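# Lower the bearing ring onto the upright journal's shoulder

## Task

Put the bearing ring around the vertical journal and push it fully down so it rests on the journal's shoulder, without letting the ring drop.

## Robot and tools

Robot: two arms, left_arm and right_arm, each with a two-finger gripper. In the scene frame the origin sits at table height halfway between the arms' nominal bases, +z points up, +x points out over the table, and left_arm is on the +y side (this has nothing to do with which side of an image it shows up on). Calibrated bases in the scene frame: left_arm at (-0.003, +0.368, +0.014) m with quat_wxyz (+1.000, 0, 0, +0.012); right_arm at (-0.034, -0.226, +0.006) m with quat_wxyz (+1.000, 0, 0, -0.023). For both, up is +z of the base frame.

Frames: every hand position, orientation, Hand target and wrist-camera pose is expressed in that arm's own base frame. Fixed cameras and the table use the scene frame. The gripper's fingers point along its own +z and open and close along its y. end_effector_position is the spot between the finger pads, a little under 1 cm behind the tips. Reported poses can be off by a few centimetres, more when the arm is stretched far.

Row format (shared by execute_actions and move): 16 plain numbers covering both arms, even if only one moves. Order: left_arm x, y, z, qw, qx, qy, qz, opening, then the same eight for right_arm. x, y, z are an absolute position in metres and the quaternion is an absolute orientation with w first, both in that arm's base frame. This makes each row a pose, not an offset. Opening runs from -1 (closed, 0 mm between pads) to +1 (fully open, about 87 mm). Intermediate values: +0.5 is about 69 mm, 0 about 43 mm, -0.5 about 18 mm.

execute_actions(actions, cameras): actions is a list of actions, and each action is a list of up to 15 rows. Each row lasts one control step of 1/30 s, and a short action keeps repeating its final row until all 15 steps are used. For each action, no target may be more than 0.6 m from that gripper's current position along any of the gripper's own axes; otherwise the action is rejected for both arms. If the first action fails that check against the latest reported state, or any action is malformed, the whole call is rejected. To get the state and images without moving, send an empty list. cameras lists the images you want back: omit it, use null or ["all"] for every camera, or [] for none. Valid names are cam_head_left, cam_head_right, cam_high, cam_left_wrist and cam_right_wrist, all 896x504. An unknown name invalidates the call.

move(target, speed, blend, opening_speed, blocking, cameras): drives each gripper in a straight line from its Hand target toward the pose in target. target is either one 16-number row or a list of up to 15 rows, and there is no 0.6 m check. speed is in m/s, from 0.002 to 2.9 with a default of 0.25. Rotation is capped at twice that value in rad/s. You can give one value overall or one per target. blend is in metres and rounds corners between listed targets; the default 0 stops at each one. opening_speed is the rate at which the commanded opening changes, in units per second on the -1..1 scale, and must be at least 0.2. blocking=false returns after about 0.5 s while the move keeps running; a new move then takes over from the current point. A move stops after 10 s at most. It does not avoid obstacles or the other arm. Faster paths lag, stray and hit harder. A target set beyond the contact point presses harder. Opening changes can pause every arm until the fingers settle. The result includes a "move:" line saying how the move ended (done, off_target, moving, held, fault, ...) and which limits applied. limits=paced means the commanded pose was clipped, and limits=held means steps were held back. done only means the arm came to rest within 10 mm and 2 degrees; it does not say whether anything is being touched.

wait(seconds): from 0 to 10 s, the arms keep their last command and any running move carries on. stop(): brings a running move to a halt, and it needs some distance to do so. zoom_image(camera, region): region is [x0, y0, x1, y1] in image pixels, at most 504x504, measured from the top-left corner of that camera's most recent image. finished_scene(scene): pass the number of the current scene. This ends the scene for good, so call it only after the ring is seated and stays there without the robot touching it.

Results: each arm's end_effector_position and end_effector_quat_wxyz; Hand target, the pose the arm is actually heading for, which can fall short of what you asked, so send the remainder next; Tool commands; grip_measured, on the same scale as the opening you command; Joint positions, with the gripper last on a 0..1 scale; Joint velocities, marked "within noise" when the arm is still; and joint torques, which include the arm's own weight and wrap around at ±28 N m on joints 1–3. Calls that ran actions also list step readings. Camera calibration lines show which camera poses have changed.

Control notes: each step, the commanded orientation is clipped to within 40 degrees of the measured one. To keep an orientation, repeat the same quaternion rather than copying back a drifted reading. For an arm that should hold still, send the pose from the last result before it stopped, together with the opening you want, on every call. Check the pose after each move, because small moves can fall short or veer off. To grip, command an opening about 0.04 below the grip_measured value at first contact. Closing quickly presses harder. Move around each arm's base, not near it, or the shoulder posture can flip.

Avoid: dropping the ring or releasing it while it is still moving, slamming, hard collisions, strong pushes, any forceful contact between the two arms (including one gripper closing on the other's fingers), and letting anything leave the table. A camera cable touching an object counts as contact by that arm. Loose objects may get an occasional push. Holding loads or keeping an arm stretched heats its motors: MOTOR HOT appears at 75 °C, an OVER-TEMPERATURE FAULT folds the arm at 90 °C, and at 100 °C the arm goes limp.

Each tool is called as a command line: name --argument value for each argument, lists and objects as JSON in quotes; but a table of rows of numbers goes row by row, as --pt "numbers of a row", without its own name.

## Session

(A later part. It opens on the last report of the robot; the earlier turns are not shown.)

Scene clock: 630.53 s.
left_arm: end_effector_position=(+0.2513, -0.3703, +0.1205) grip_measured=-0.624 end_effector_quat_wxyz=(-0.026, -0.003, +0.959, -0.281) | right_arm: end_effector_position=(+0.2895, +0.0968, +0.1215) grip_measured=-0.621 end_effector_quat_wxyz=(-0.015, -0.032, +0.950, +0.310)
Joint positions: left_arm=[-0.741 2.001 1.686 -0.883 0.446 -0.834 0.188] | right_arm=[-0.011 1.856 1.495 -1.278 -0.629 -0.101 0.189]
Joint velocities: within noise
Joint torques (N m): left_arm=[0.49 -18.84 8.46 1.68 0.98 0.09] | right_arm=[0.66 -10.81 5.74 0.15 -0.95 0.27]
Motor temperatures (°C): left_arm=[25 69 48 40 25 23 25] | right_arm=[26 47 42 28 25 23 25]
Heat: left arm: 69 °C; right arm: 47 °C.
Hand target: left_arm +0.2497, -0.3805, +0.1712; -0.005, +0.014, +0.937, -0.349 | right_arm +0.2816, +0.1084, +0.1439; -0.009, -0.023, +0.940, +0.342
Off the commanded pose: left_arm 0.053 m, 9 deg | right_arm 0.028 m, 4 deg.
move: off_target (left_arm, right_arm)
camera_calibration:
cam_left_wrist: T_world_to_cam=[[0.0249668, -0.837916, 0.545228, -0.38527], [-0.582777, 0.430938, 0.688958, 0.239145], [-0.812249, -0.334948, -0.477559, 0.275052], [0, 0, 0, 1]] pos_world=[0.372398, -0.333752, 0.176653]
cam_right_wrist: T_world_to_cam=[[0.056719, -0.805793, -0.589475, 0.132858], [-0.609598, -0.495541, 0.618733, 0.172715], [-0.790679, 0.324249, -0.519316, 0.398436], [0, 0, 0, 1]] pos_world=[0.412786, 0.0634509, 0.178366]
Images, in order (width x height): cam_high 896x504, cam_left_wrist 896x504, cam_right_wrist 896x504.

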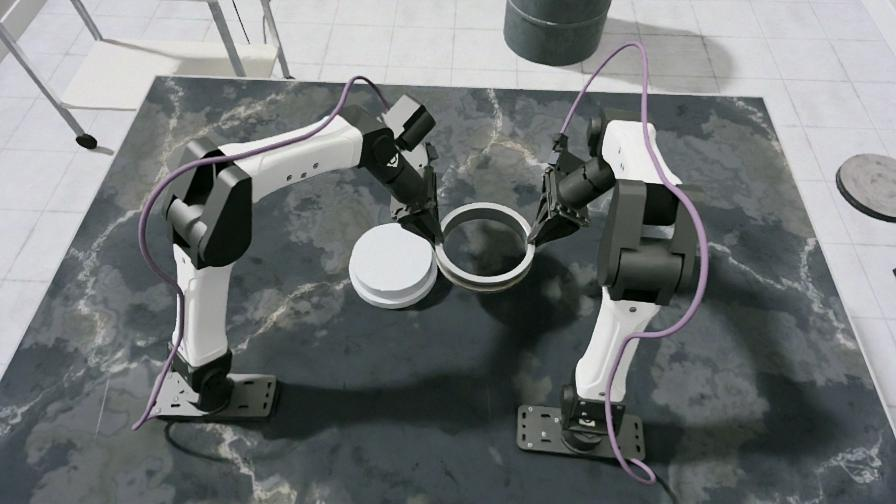

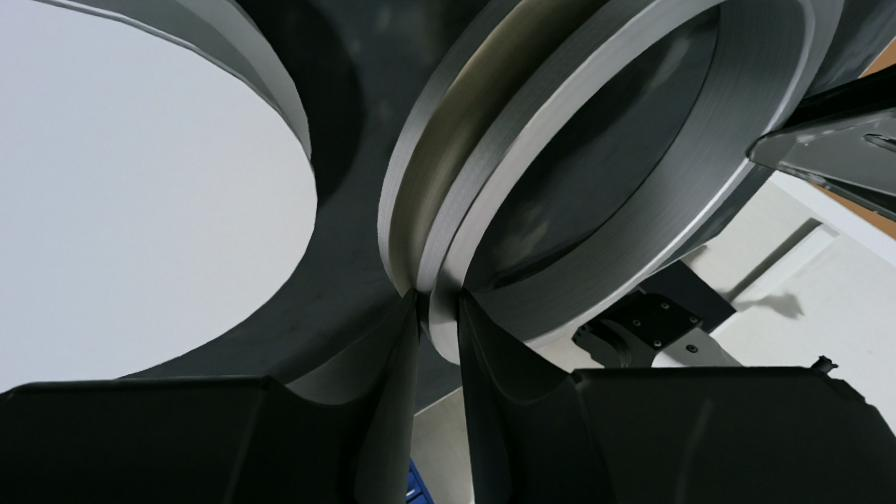

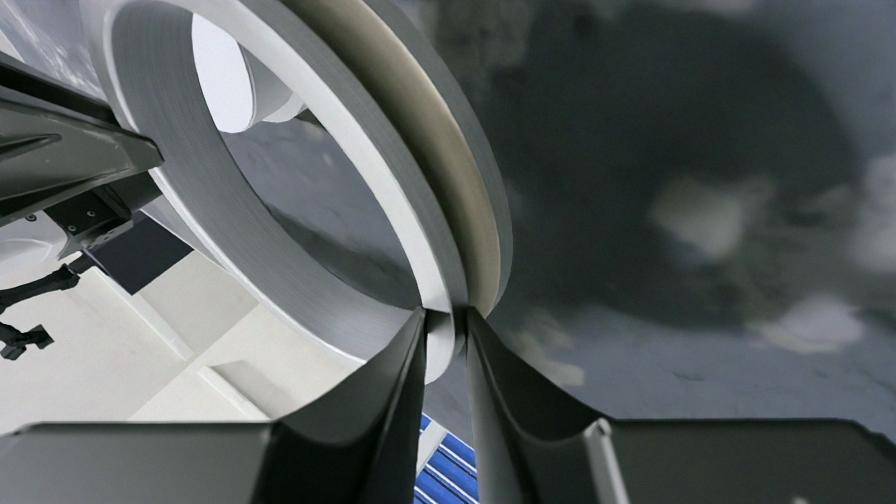

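move --target '[0.2545,-0.218,0.160,-0.0041,0.0113,0.9360,-0.352,-0.70,0.2895,0.274,0.145,-0.0079,-0.0216,0.9394,0.3419,-0.70]' --speed 0.06 --cameras '["cam_high","cam_head_left"]'

Scene clock: 654.20 s.
left_arm: end_effector_position=(+0.2540, -0.2155, +0.1485) grip_measured=-0.700 end_effector_quat_wxyz=(-0.015, +0.009, +0.939, -0.343) | right_arm: end_effector_position=(+0.2839, +0.2669, +0.1358) grip_measured=-0.700 end_effector_quat_wxyz=(-0.019, -0.018, +0.944, +0.329)
Joint positions: left_arm=[-0.331 1.689 1.362 -1.017 0.668 -0.39 0.15] | right_arm=[0.447 1.872 1.543 -0.961 -0.619 0.499 0.15]
Joint velocities: within noise
Joint torques (N m): left_arm=[-0.16 -9.77 8.17 0.91 0.43 0.11] | right_arm=[0.7 -7.31 8.92 1.21 -0.41 0.05]
Motor temperatures (°C): left_arm=[25 84 46 40 26 23 25] | right_arm=[26 51 42 28 25 23 25]
Heat: left arm: 84 °C; right arm: 51 °C. Fold the left arm in close to its base, or ease its load, before you think long.
Hand target: left_arm +0.2543, -0.2180, +0.1600; -0.004, +0.012, +0.936, -0.352 | right_arm +0.2892, +0.2738, +0.1451; -0.008, -0.022, +0.939, +0.342
Off the commanded pose: left_arm 0.012 m, 2 deg | right_arm 0.013 m, 2 deg.
MOTOR HOT: joint 2 (shoulder) of the left arm reports 84 °C; the controller's stop level is 90 °C. To cool a motor, set the load down, stop pushing, or move to a pose that needs little force.
move: off_target (left_arm, right_arm)
Images, in order (width x height): cam_head_left 896x504, cam_high 896x504.

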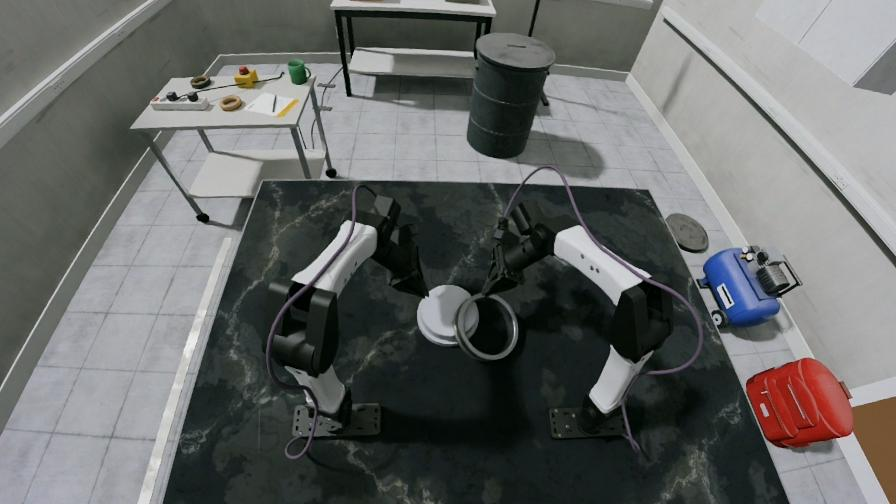

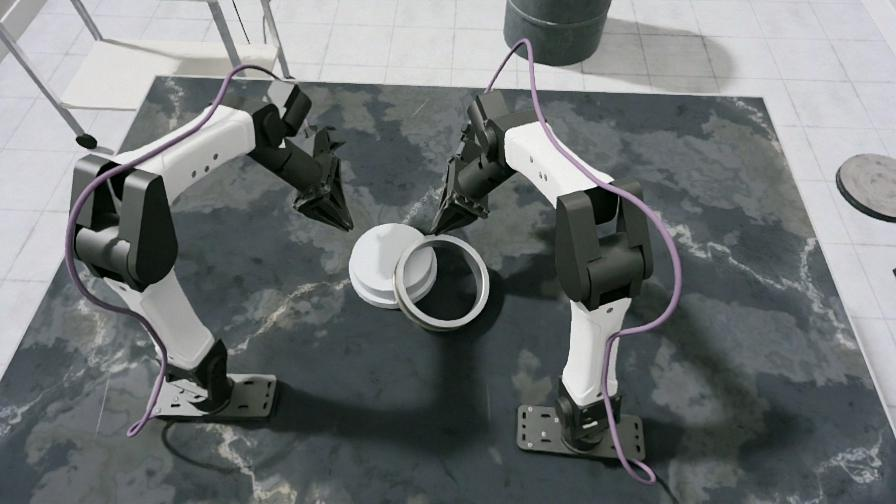

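move --pt "0.2545 -0.18 0.20 -0.0041 0.0113 0.9360 -0.352 -0.70 0.2895 0.22 0.20 -0.0079 -0.0216 0.9394 0.3419 -0.70" --pt "0.2 -0.03 0.18 -0.0041 0.0113 0.9360 -0.352 -0.70 0.2 0.05 0.18 -0.0079 -0.0216 0.9394 0.3419 -0.70" --speed 0.15

zoom_image --camera "cam_high" --region '[300, 190, 540, 350]'

zoom_image --camera "cam_head_left" --region '[390, 260, 560, 380]'

Scene clock: 661.97 s.
left_arm: end_effector_position=(+0.2064, -0.0310, +0.1777) grip_measured=-0.700 end_effector_quat_wxyz=(+0.030, -0.006, +0.940, -0.339) | right_arm: end_effector_position=(+0.2081, +0.0515, +0.1795) grip_measured=-0.700 end_effector_quat_wxyz=(+0.009, -0.014, +0.940, +0.342)
Joint positions: left_arm=[0.334 1.547 1.345 -1.565 0.672 0.389 0.15] | right_arm=[-0.239 1.561 1.362 -1.559 -0.677 -0.334 0.15]
Joint velocities: within noise
Joint torques (N m): left_arm=[0.27 -7.47 5.19 -0.07 0.27 0.35] | right_arm=[-0.01 -5.98 4.44 0.04 -0.24 -0.16]
Motor temperatures (°C): left_arm=[25 77 45 38 25 23 25] | right_arm=[26 49 41 28 25 23 25]
Heat: left arm: 77 °C; right arm: 49 °C. Fold the left arm in close to its base, or ease its load, before you think long.
Hand target: left_arm +0.2004, -0.0306, +0.1790; +0.030, -0.003, +0.942, -0.335 | right_arm +0.2004, +0.0505, +0.1794; +0.004, -0.017, +0.941, +0.338
Off the commanded pose: left_arm 0.007 m, 5 deg | right_arm 0.008 m, 2 deg.
MOTOR HOT: still on. Joint 2 (shoulder) of the left arm reports 77 °C.
joint sent to its limit (left arm) — joint 4 (wrist pitch), lower limit. The joint targets are off in orientation, not in position.
joint sent to its limit (right arm) — joint 4 (wrist pitch), lower limit. The joint targets still meet the commanded pose.
move: off_target (left_arm)
camera_calibration:
cam_left_wrist: T_world_to_cam=[[-0.00532915, -0.764906, 0.644119, -0.139996], [-0.667394, 0.482401, 0.56734, 0.0679723], [-0.744686, -0.426858, -0.513065, 0.369034], [0, 0, 0, 1]] pos_world=[0.319433, 0.0176516, 0.240949]
cam_right_wrist: T_world_to_cam=[[0.0357834, -0.766463, -0.641291, 0.146753], [-0.653155, -0.503617, 0.565472, 0.0837814], [-0.756378, 0.398628, -0.51864, 0.367649], [0, 0, 0, 1]] pos_world=[0.327552, 0.00812, 0.237413]

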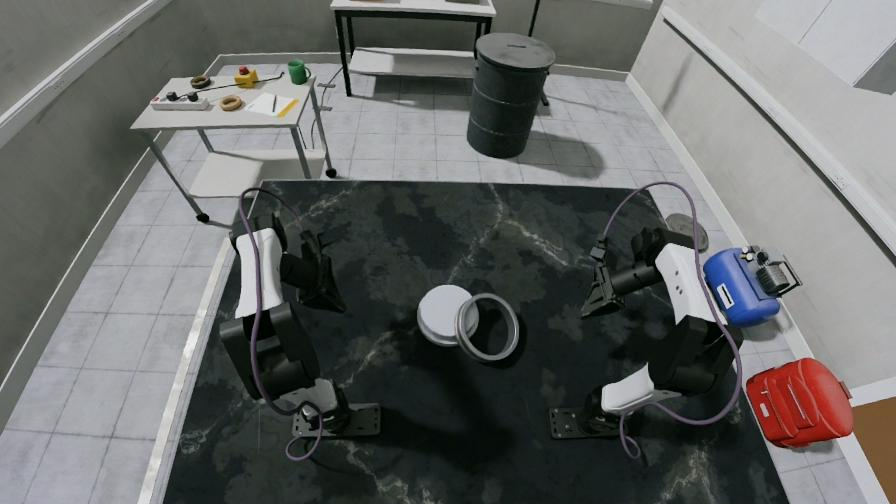

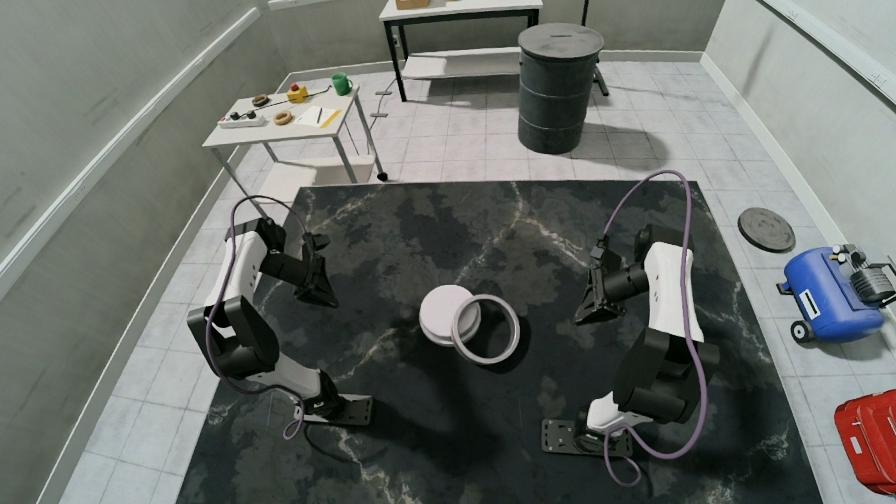

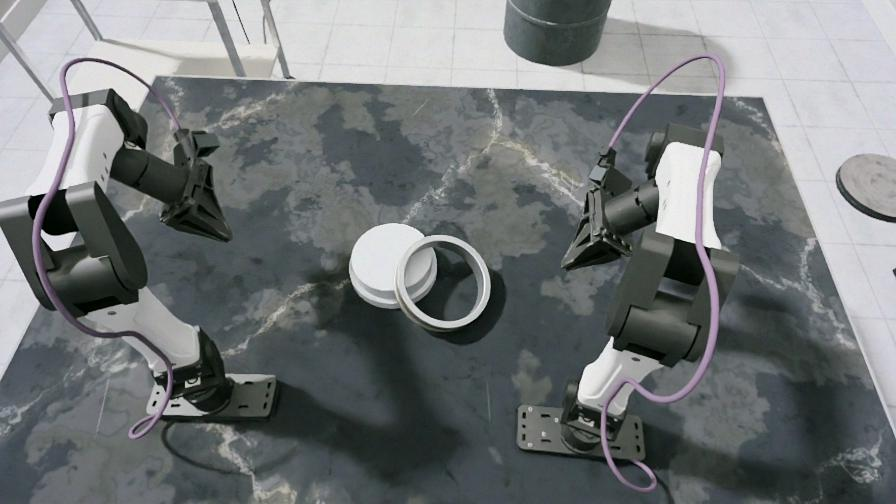

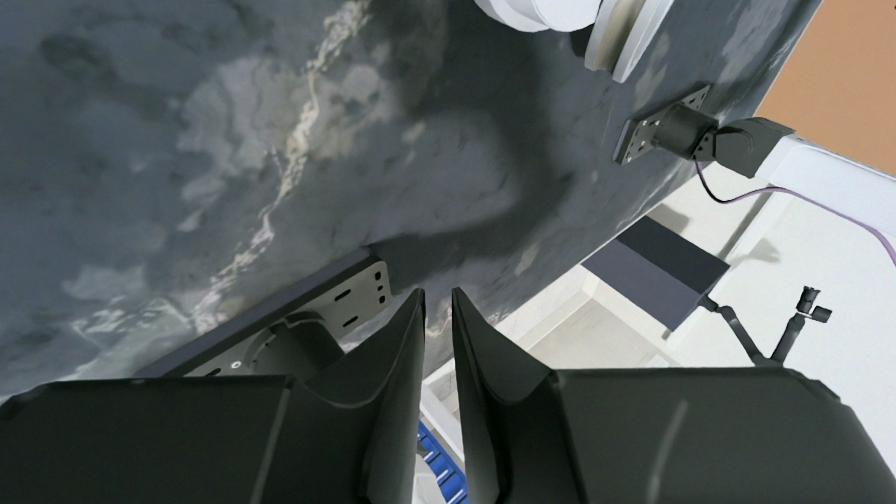

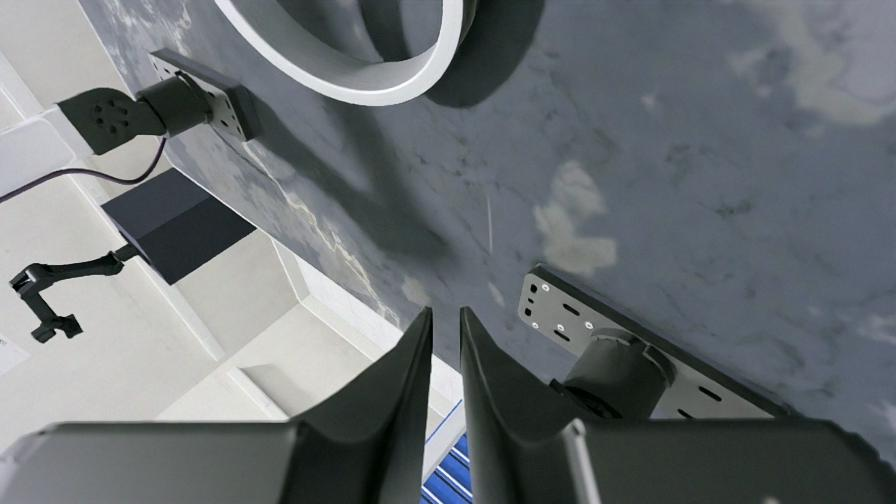

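Scaled by 2.100 from the camera's 896x504 image, which has a finer 1280x720 frame.

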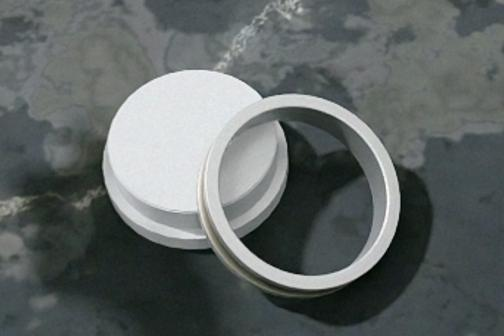

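Scaled by 2.965 from the camera's 896x504 image, which has a finer 1280x720 frame.

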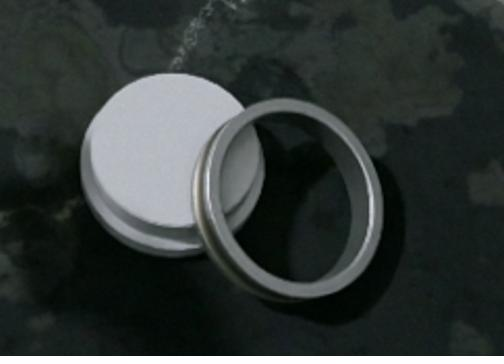

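move --target '[0.2,-0.03,0.18,0.03,-0.006,0.940,-0.339,-0.70,0.221,0.118,0.12,0.0677,-0.0332,0.896,0.439,-0.22]' --speed 0.12 --cameras '["cam_high","cam_right_wrist","cam_left_wrist"]'

Scene clock: 754.23 s.
left_arm: end_effector_position=(+0.2064, -0.0304, +0.1777) grip_measured=-0.700 end_effector_quat_wxyz=(+0.030, -0.008, +0.940, -0.339) | right_arm: end_effector_position=(+0.2225, +0.1150, +0.1181) grip_measured=-0.220 end_effector_quat_wxyz=(+0.060, -0.031, +0.899, +0.434)
Joint positions: left_arm=[0.337 1.547 1.345 -1.565 0.672 0.389 0.15] | right_arm=[-0.089 1.521 0.995 -1.025 -0.906 -0.148 0.39]
Joint velocities: within noise
Joint torques (N m): left_arm=[0.64 -7.73 4.9 -0.07 0.34 0.34] | right_arm=[0.75 -5.87 4.6 0.79 -0.56 0.03]
Motor temperatures (°C): left_arm=[25 53 38 33 24 23 24] | right_arm=[26 40 38 26 24 23 24]
Heat: left arm: 53 °C; right arm: 40 °C.
Hand target: left_arm +0.2004, -0.0303, +0.1796; +0.032, -0.007, +0.941, -0.338 | right_arm +0.2209, +0.1179, +0.1200; +0.067, -0.033, +0.895, +0.439
Off the commanded pose: left_arm 0.007 m, 0 deg | right_arm 0.004 m, 1 deg.
MOTOR HOT: cleared for the motors of the left arm.
joint sent to its limit (left arm) — joint 4 (wrist pitch), lower limit. The joint targets still meet the commanded pose.
move: done
camera_calibration:
cam_left_wrist: T_world_to_cam=[[-0.00316735, -0.764844, 0.644207, -0.139949], [-0.66865, 0.480638, 0.567357, 0.0678586], [-0.74357, -0.428953, -0.512936, 0.369038], [0, 0, 0, 1]] pos_world=[0.319336, 0.018645, 0.240949]
cam_right_wrist: T_world_to_cam=[[0.112173, -0.623535, -0.773707, 0.137709], [-0.704483, -0.599026, 0.380621, 0.204071], [-0.700801, 0.502367, -0.506464, 0.295731], [0, 0, 0, 1]] pos_world=[0.335566, 0.0595443, 0.178649]
Images, in order (width x height): cam_high 896x504, cam_left_wrist 896x504, cam_right_wrist 896x504.

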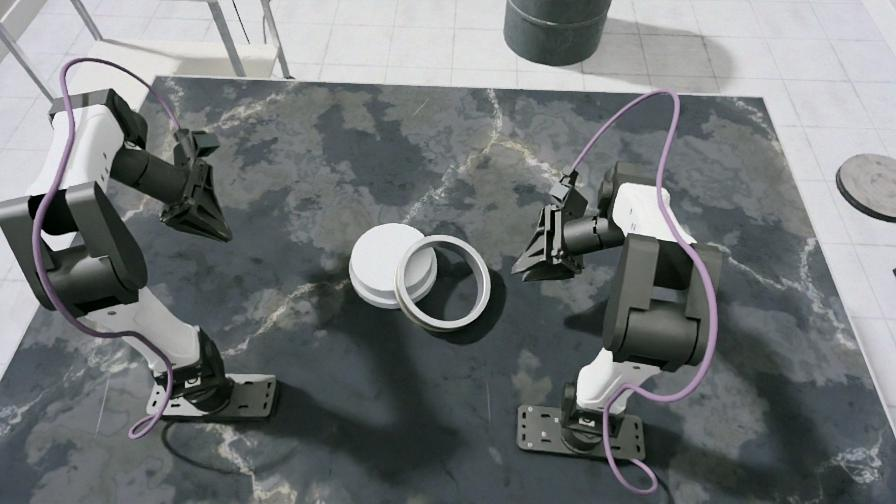

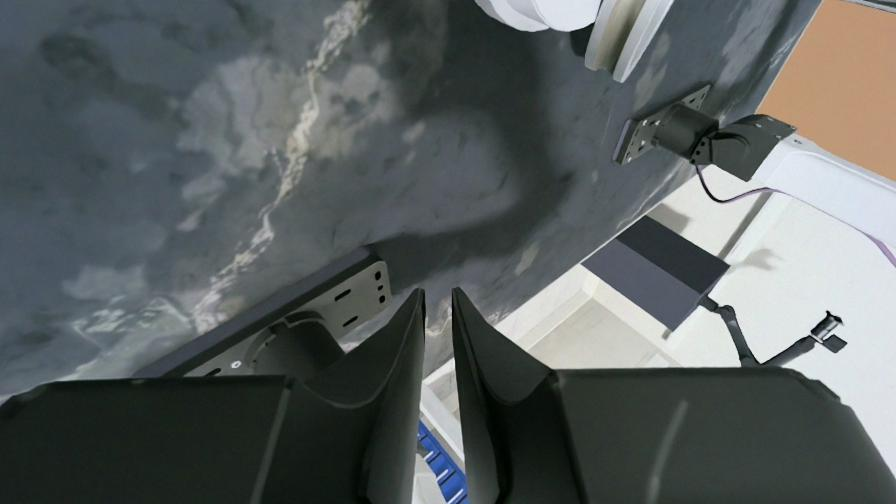

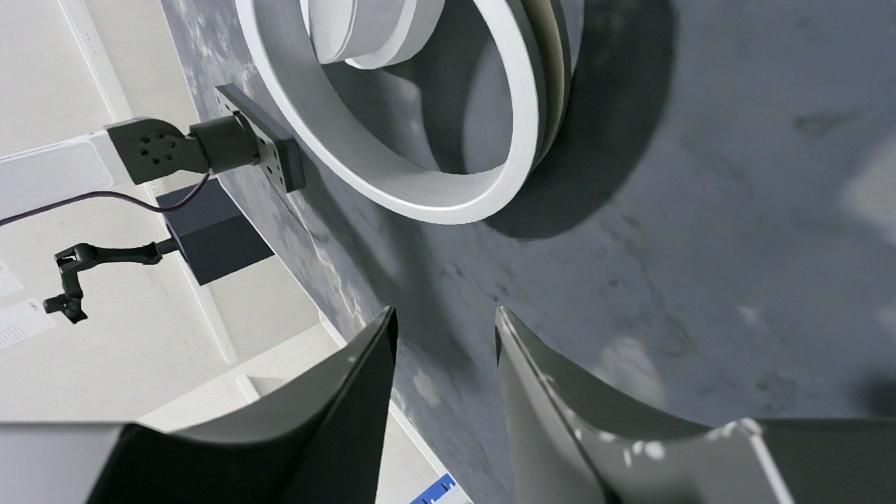

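zoom_image --camera "cam_right_wrist" --region '[230, 0, 630, 250]'

Scaled by 1.260 from the camera's 896x504 image, which has a finer 1280x720 frame.

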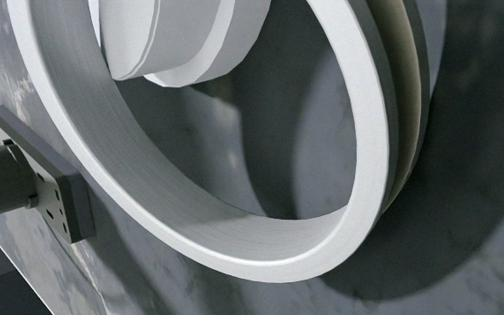

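move --target '[0.2,-0.03,0.18,0.03,-0.006,0.940,-0.339,-0.70,0.2294,0.138,0.0734,0.0677,-0.0332,0.896,0.439,-0.22]' --speed 0.1 --cameras '["cam_right_wrist"]'

zoom_image --camera "cam_right_wrist" --region '[250, 100, 650, 420]'

Scene clock: 774.20 s.
left_arm: end_effector_position=(+0.2063, -0.0304, +0.1777) grip_measured=-0.700 end_effector_quat_wxyz=(+0.030, -0.008, +0.940, -0.340) | right_arm: end_effector_position=(+0.2320, +0.1362, +0.0780) grip_measured=-0.220 end_effector_quat_wxyz=(+0.074, -0.037, +0.896, +0.436)
Joint positions: left_arm=[0.337 1.547 1.345 -1.566 0.672 0.389 0.15] | right_arm=[-0.008 1.566 0.862 -0.715 -0.908 -0.015 0.39]
Joint velocities: within noise
Joint torques (N m): left_arm=[0.64 -7.75 4.9 -0.07 0.34 0.33] | right_arm=[0.72 -3.97 4.45 1.06 -0.46 0.06]
Motor temperatures (°C): left_arm=[25 52 38 32 24 23 24] | right_arm=[26 39 38 26 25 23 24]
Heat: left arm: 52 °C; right arm: 39 °C.
Hand target: left_arm +0.2003, -0.0303, +0.1796; +0.032, -0.007, +0.941, -0.338 | right_arm +0.2293, +0.1379, +0.0735; +0.067, -0.033, +0.895, +0.439
Off the commanded pose: left_arm 0.007 m, 0 deg | right_arm 0.006 m, 1 deg.
joint sent to its limit (left arm) — joint 4 (wrist pitch), lower limit. The joint targets still meet the commanded pose.
move: done
camera_calibration:
cam_right_wrist: T_world_to_cam=[[0.134171, -0.617994, -0.77465, 0.113154], [-0.71517, -0.6015, 0.355991, 0.243475], [-0.685952, 0.506243, -0.522674, 0.268712], [0, 0, 0, 1]] pos_world=[0.343268, 0.080345, 0.141429]
Images, in order (width x height): cam_right_wrist 896x504.

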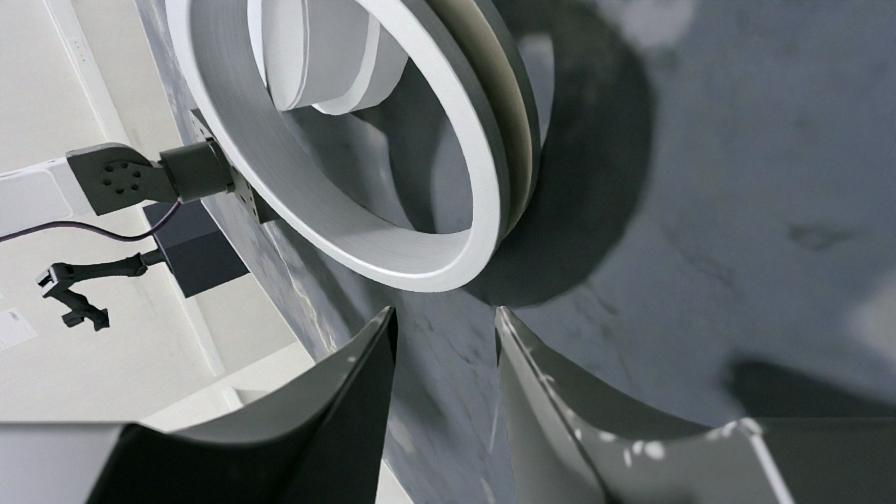

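Scaled by 1.260 from the camera's 896x504 image, which has a finer 1280x720 frame.

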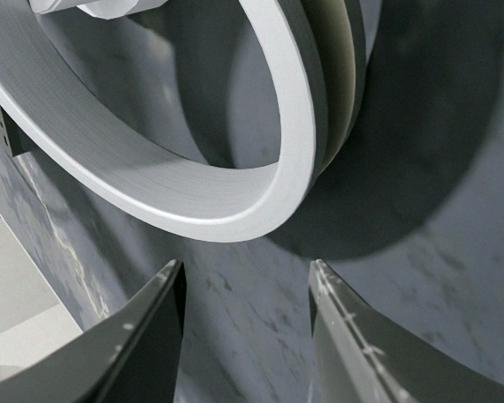

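move --target '[0.2,-0.03,0.18,0.03,-0.006,0.940,-0.339,-0.70,0.2345,0.157,0.024,0.0677,-0.0332,0.896,0.439,-0.22]' --speed 0.06 --cameras '["cam_right_wrist","cam_head_right"]'

zoom_image --camera "cam_right_wrist" --region '[250, 150, 650, 470]'

Scene clock: 782.00 s.
left_arm: end_effector_position=(+0.2063, -0.0304, +0.1777) grip_measured=-0.700 end_effector_quat_wxyz=(+0.030, -0.008, +0.940, -0.340) | right_arm: end_effector_position=(+0.2374, +0.1567, +0.0305) grip_measured=-0.220 end_effector_quat_wxyz=(+0.073, -0.037, +0.893, +0.443)
Joint positions: left_arm=[0.337 1.547 1.345 -1.566 0.672 0.389 0.15] | right_arm=[0.065 1.687 0.75 -0.389 -0.908 0.102 0.39]
Joint velocities: within noise
Joint torques (N m): left_arm=[0.66 -7.72 4.9 -0.07 0.34 0.34] | right_arm=[0.7 -4.18 4 1.16 -0.32 0.03]
Motor temperatures (°C): left_arm=[25 51 38 32 24 23 24] | right_arm=[26 38 38 26 24 23 24]
Heat: left arm: 51 °C; right arm: 38 °C.
Hand target: left_arm +0.2003, -0.0303, +0.1796; +0.032, -0.007, +0.941, -0.338 | right_arm +0.2343, +0.1569, +0.0242; +0.068, -0.033, +0.895, +0.439
Off the commanded pose: left_arm 0.007 m, 0 deg | right_arm 0.007 m, 1 deg.
joint sent to its limit (left arm) — joint 4 (wrist pitch), lower limit. The joint targets still meet the commanded pose.
move: done
camera_calibration:
cam_right_wrist: T_world_to_cam=[[0.134924, -0.606601, -0.783473, 0.0865594], [-0.713523, -0.608121, 0.347958, 0.277541], [-0.687518, 0.512078, -0.514874, 0.236374], [0, 0, 0, 1]] pos_world=[0.348865, 0.100244, 0.0929472]
Images, in order (width x height): cam_head_right 896x504, cam_right_wrist 896x504.

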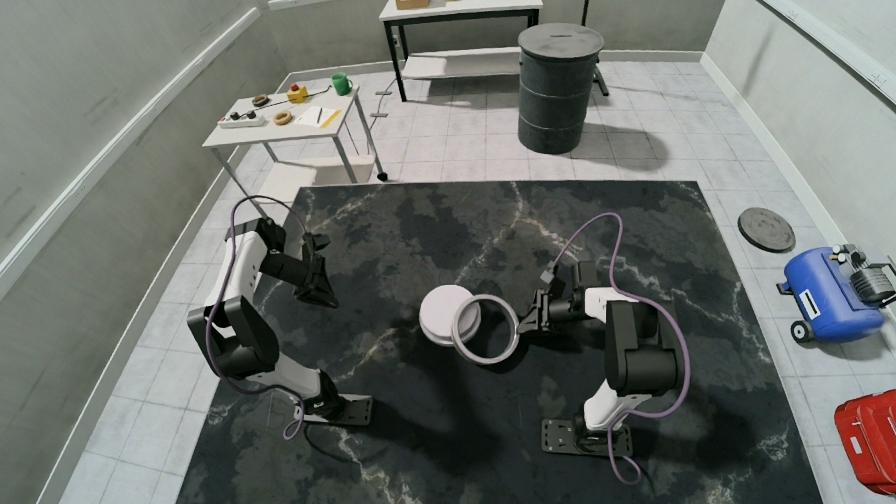

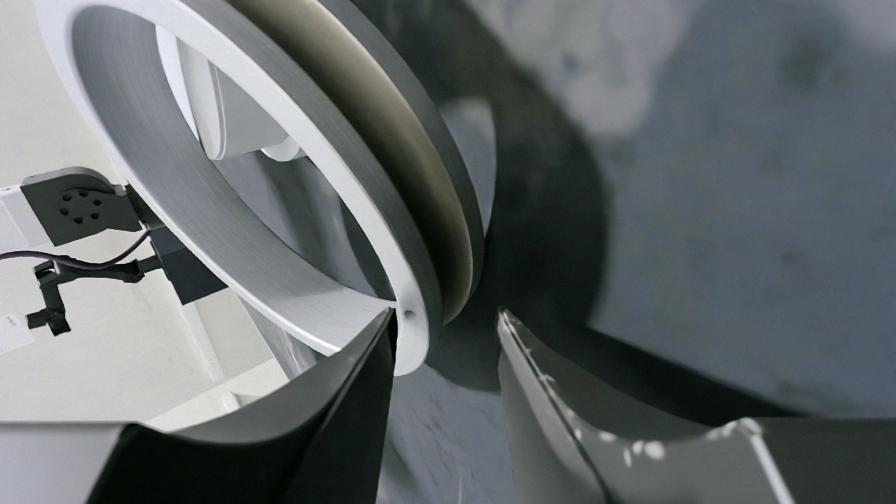

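Scaled by 1.260 from the camera's 896x504 image, which has a finer 1280x720 frame.

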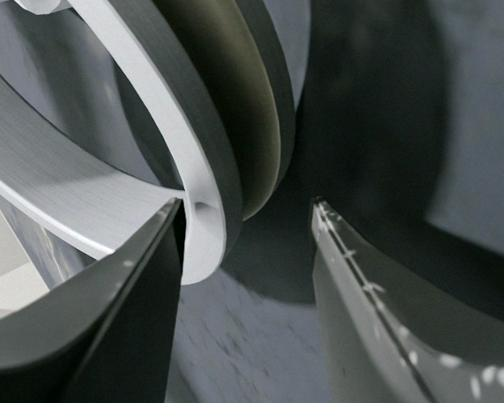

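move --target '[0.2,-0.03,0.18,0.03,-0.006,0.940,-0.339,-0.70,0.234,0.169,0.026,0.0677,-0.0332,0.896,0.439,-0.22]' --speed 0.04 --cameras '["cam_right_wrist"]'

zoom_image --camera "cam_right_wrist" --region '[250, 150, 650, 470]'

Scene clock: 786.80 s.
left_arm: end_effector_position=(+0.2063, -0.0304, +0.1777) grip_measured=-0.700 end_effector_quat_wxyz=(+0.030, -0.008, +0.940, -0.340) | right_arm: end_effector_position=(+0.2356, +0.1695, +0.0302) grip_measured=-0.220 end_effector_quat_wxyz=(+0.066, -0.035, +0.892, +0.445)
Joint positions: left_arm=[0.337 1.547 1.345 -1.566 0.672 0.389 0.15] | right_arm=[0.112 1.687 0.739 -0.336 -0.902 0.173 0.39]
Joint velocities: within noise
Joint torques (N m): left_arm=[0.65 -7.75 4.9 -0.07 0.34 0.34] | right_arm=[0.68 -5.22 4 1.2 -0.26 0.03]
Motor temperatures (°C): left_arm=[25 51 38 32 24 23 24] | right_arm=[26 39 38 27 24 23 24]
Heat: left arm: 51 °C; right arm: 39 °C.
Hand target: left_arm +0.2004, -0.0303, +0.1796; +0.032, -0.007, +0.941, -0.338 | right_arm +0.2340, +0.1690, +0.0261; +0.067, -0.033, +0.895, +0.439
Off the commanded pose: left_arm 0.007 m, 0 deg | right_arm 0.005 m, 1 deg.
joint sent to its limit (left arm) — joint 4 (wrist pitch), lower limit. The joint targets still meet the commanded pose.
move: done
camera_calibration:
cam_right_wrist: T_world_to_cam=[[0.126065, -0.602454, -0.788135, 0.0958392], [-0.706901, -0.611946, 0.354703, 0.282988], [-0.695988, 0.512418, -0.50302, 0.23003], [0, 0, 0, 1]] pos_world=[0.34806, 0.113041, 0.0908673]
Images, in order (width x height): cam_right_wrist 896x504.

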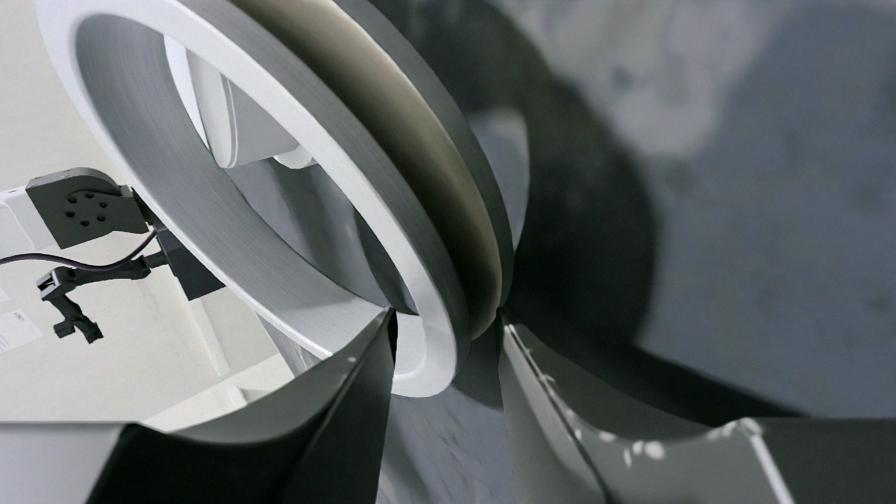

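Scaled by 1.260 from the camera's 896x504 image, which has a finer 1280x720 frame.

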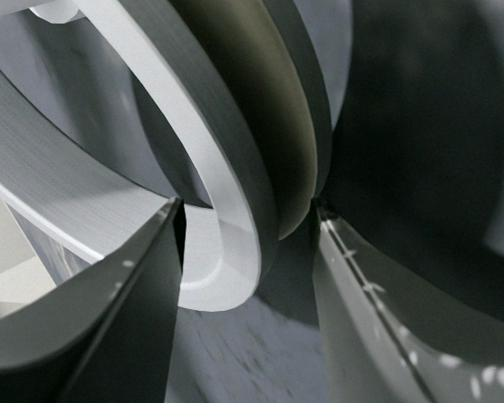

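move --target '[0.2,-0.03,0.18,0.03,-0.006,0.940,-0.339,-0.70,0.234,0.169,0.026,0.0677,-0.0332,0.896,0.439,-0.72]' --speed 0.04 --opening_speed 0.4 --cameras '["cam_right_wrist"]'

zoom_image --camera "cam_right_wrist" --region '[250, 150, 650, 470]'

Scene clock: 796.47 s.
left_arm: end_effector_position=(+0.2063, -0.0304, +0.1777) grip_measured=-0.700 end_effector_quat_wxyz=(+0.030, -0.008, +0.940, -0.340) | right_arm: end_effector_position=(+0.2359, +0.1692, +0.0298) grip_measured=-0.604 end_effector_quat_wxyz=(+0.067, -0.035, +0.893, +0.444)
Joint positions: left_arm=[0.337 1.547 1.345 -1.566 0.672 0.389 0.15] | right_arm=[0.112 1.687 0.739 -0.335 -0.898 0.174 0.198]
Joint velocities: within noise
Joint torques (N m): left_arm=[0.66 -7.76 4.88 -0.06 0.33 0.34] | right_arm=[0.66 -5.27 3.96 1.26 -0.29 0.06]
Motor temperatures (°C): left_arm=[25 51 37 32 24 23 24] | right_arm=[26 39 37 27 24 23 24]
Heat: left arm: 51 °C; right arm: 39 °C.
Hand target: left_arm +0.2004, -0.0303, +0.1796; +0.032, -0.007, +0.941, -0.338 | right_arm +0.2340, +0.1690, +0.0260; +0.067, -0.033, +0.895, +0.439
Off the commanded pose: left_arm 0.007 m, 0 deg | right_arm 0.004 m, 1 deg.
joint sent to its limit (left arm) — joint 4 (wrist pitch), lower limit. The joint targets still meet the commanded pose.
move: done
camera_calibration:
cam_right_wrist: T_world_to_cam=[[0.125543, -0.605138, -0.78616, 0.0957782], [-0.708008, -0.609745, 0.356282, 0.283015], [-0.694956, 0.511879, -0.504991, 0.230101], [0, 0, 0, 1]] pos_world=[0.348262, 0.112742, 0.0906628]
Images, in order (width x height): cam_right_wrist 896x504.

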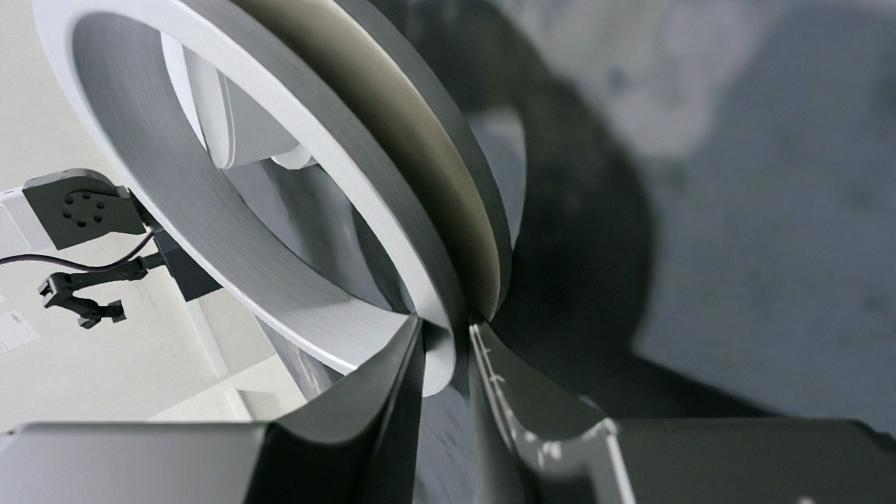

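Scaled by 1.260 from the camera's 896x504 image, which has a finer 1280x720 frame.

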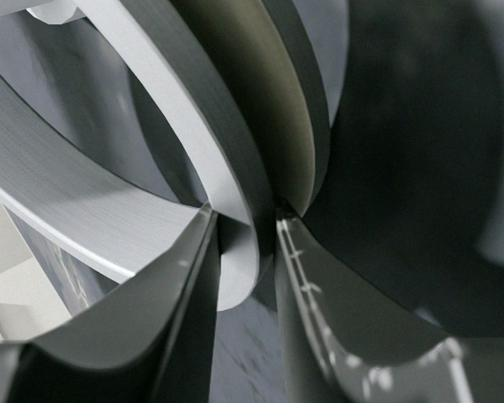

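move --target '[0.2,-0.03,0.18,0.03,-0.006,0.940,-0.339,-0.70,0.2375,0.188,0.095,0.0,0.0,0.959,0.284,-0.72]' --speed 0.05 --cameras '["cam_right_wrist","cam_high","cam_head_right"]'

zoom_image --camera "cam_high" --region '[300, 190, 540, 350]'

Scene clock: 826.10 s.
left_arm: end_effector_position=(+0.2063, -0.0304, +0.1777) grip_measured=-0.700 end_effector_quat_wxyz=(+0.030, -0.008, +0.940, -0.340) | right_arm: end_effector_position=(+0.2273, +0.1737, +0.0701) grip_measured=-0.615 end_effector_quat_wxyz=(-0.016, -0.006, +0.967, +0.252)
Joint positions: left_arm=[0.337 1.547 1.345 -1.566 0.672 0.389 0.15] | right_arm=[0.313 1.647 1.078 -0.867 -0.495 0.335 0.192]
Joint velocities: within noise
Joint torques (N m): left_arm=[0.66 -7.73 4.9 -0.06 0.34 0.34] | right_arm=[0.75 -7.16 10.85 0.65 -0.72 0.35]
Motor temperatures (°C): left_arm=[25 50 37 31 24 23 24] | right_arm=[26 40 38 27 24 23 25]
Heat: left arm: 50 °C; right arm: 40 °C.
Hand target: left_arm +0.2003, -0.0303, +0.1796; +0.032, -0.007, +0.941, -0.338 | right_arm +0.2365, +0.1870, +0.0948; +0.000, -0.001, +0.959, +0.284
Off the commanded pose: left_arm 0.007 m, 0 deg | right_arm 0.030 m, 4 deg.
joint sent to its limit (left arm) — joint 4 (wrist pitch), lower limit. The joint targets still meet the commanded pose.
move: off_target (right_arm)
camera_calibration:
cam_right_wrist: T_world_to_cam=[[0.00776711, -0.873203, -0.487294, 0.183618], [-0.622705, -0.385514, 0.680894, 0.184185], [-0.782418, 0.298152, -0.546743, 0.302105], [0, 0, 0, 1]] pos_world=[0.349639, 0.141269, 0.129239]
Images, in order (width x height): cam_head_right 896x504, cam_high 896x504, cam_right_wrist 896x504.

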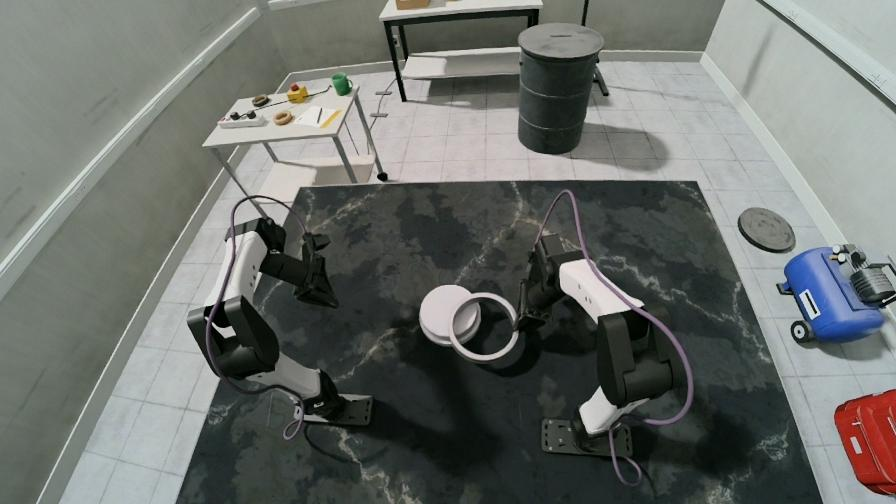

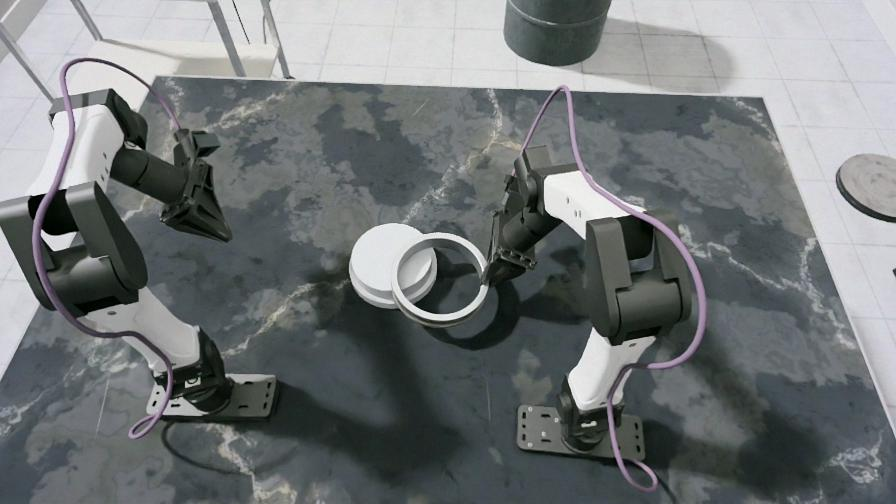

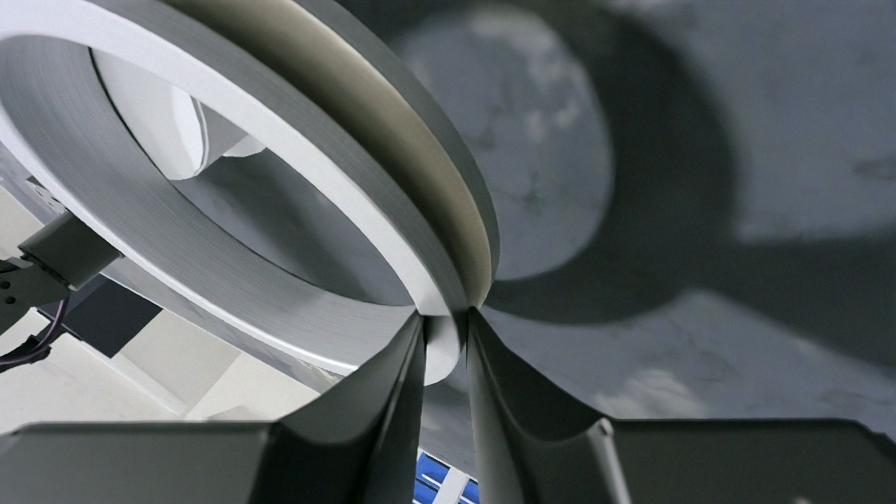

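Scaled by 2.100 from the camera's 896x504 image, which has a finer 1280x720 frame.

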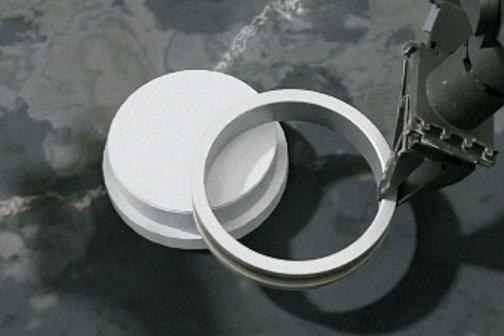

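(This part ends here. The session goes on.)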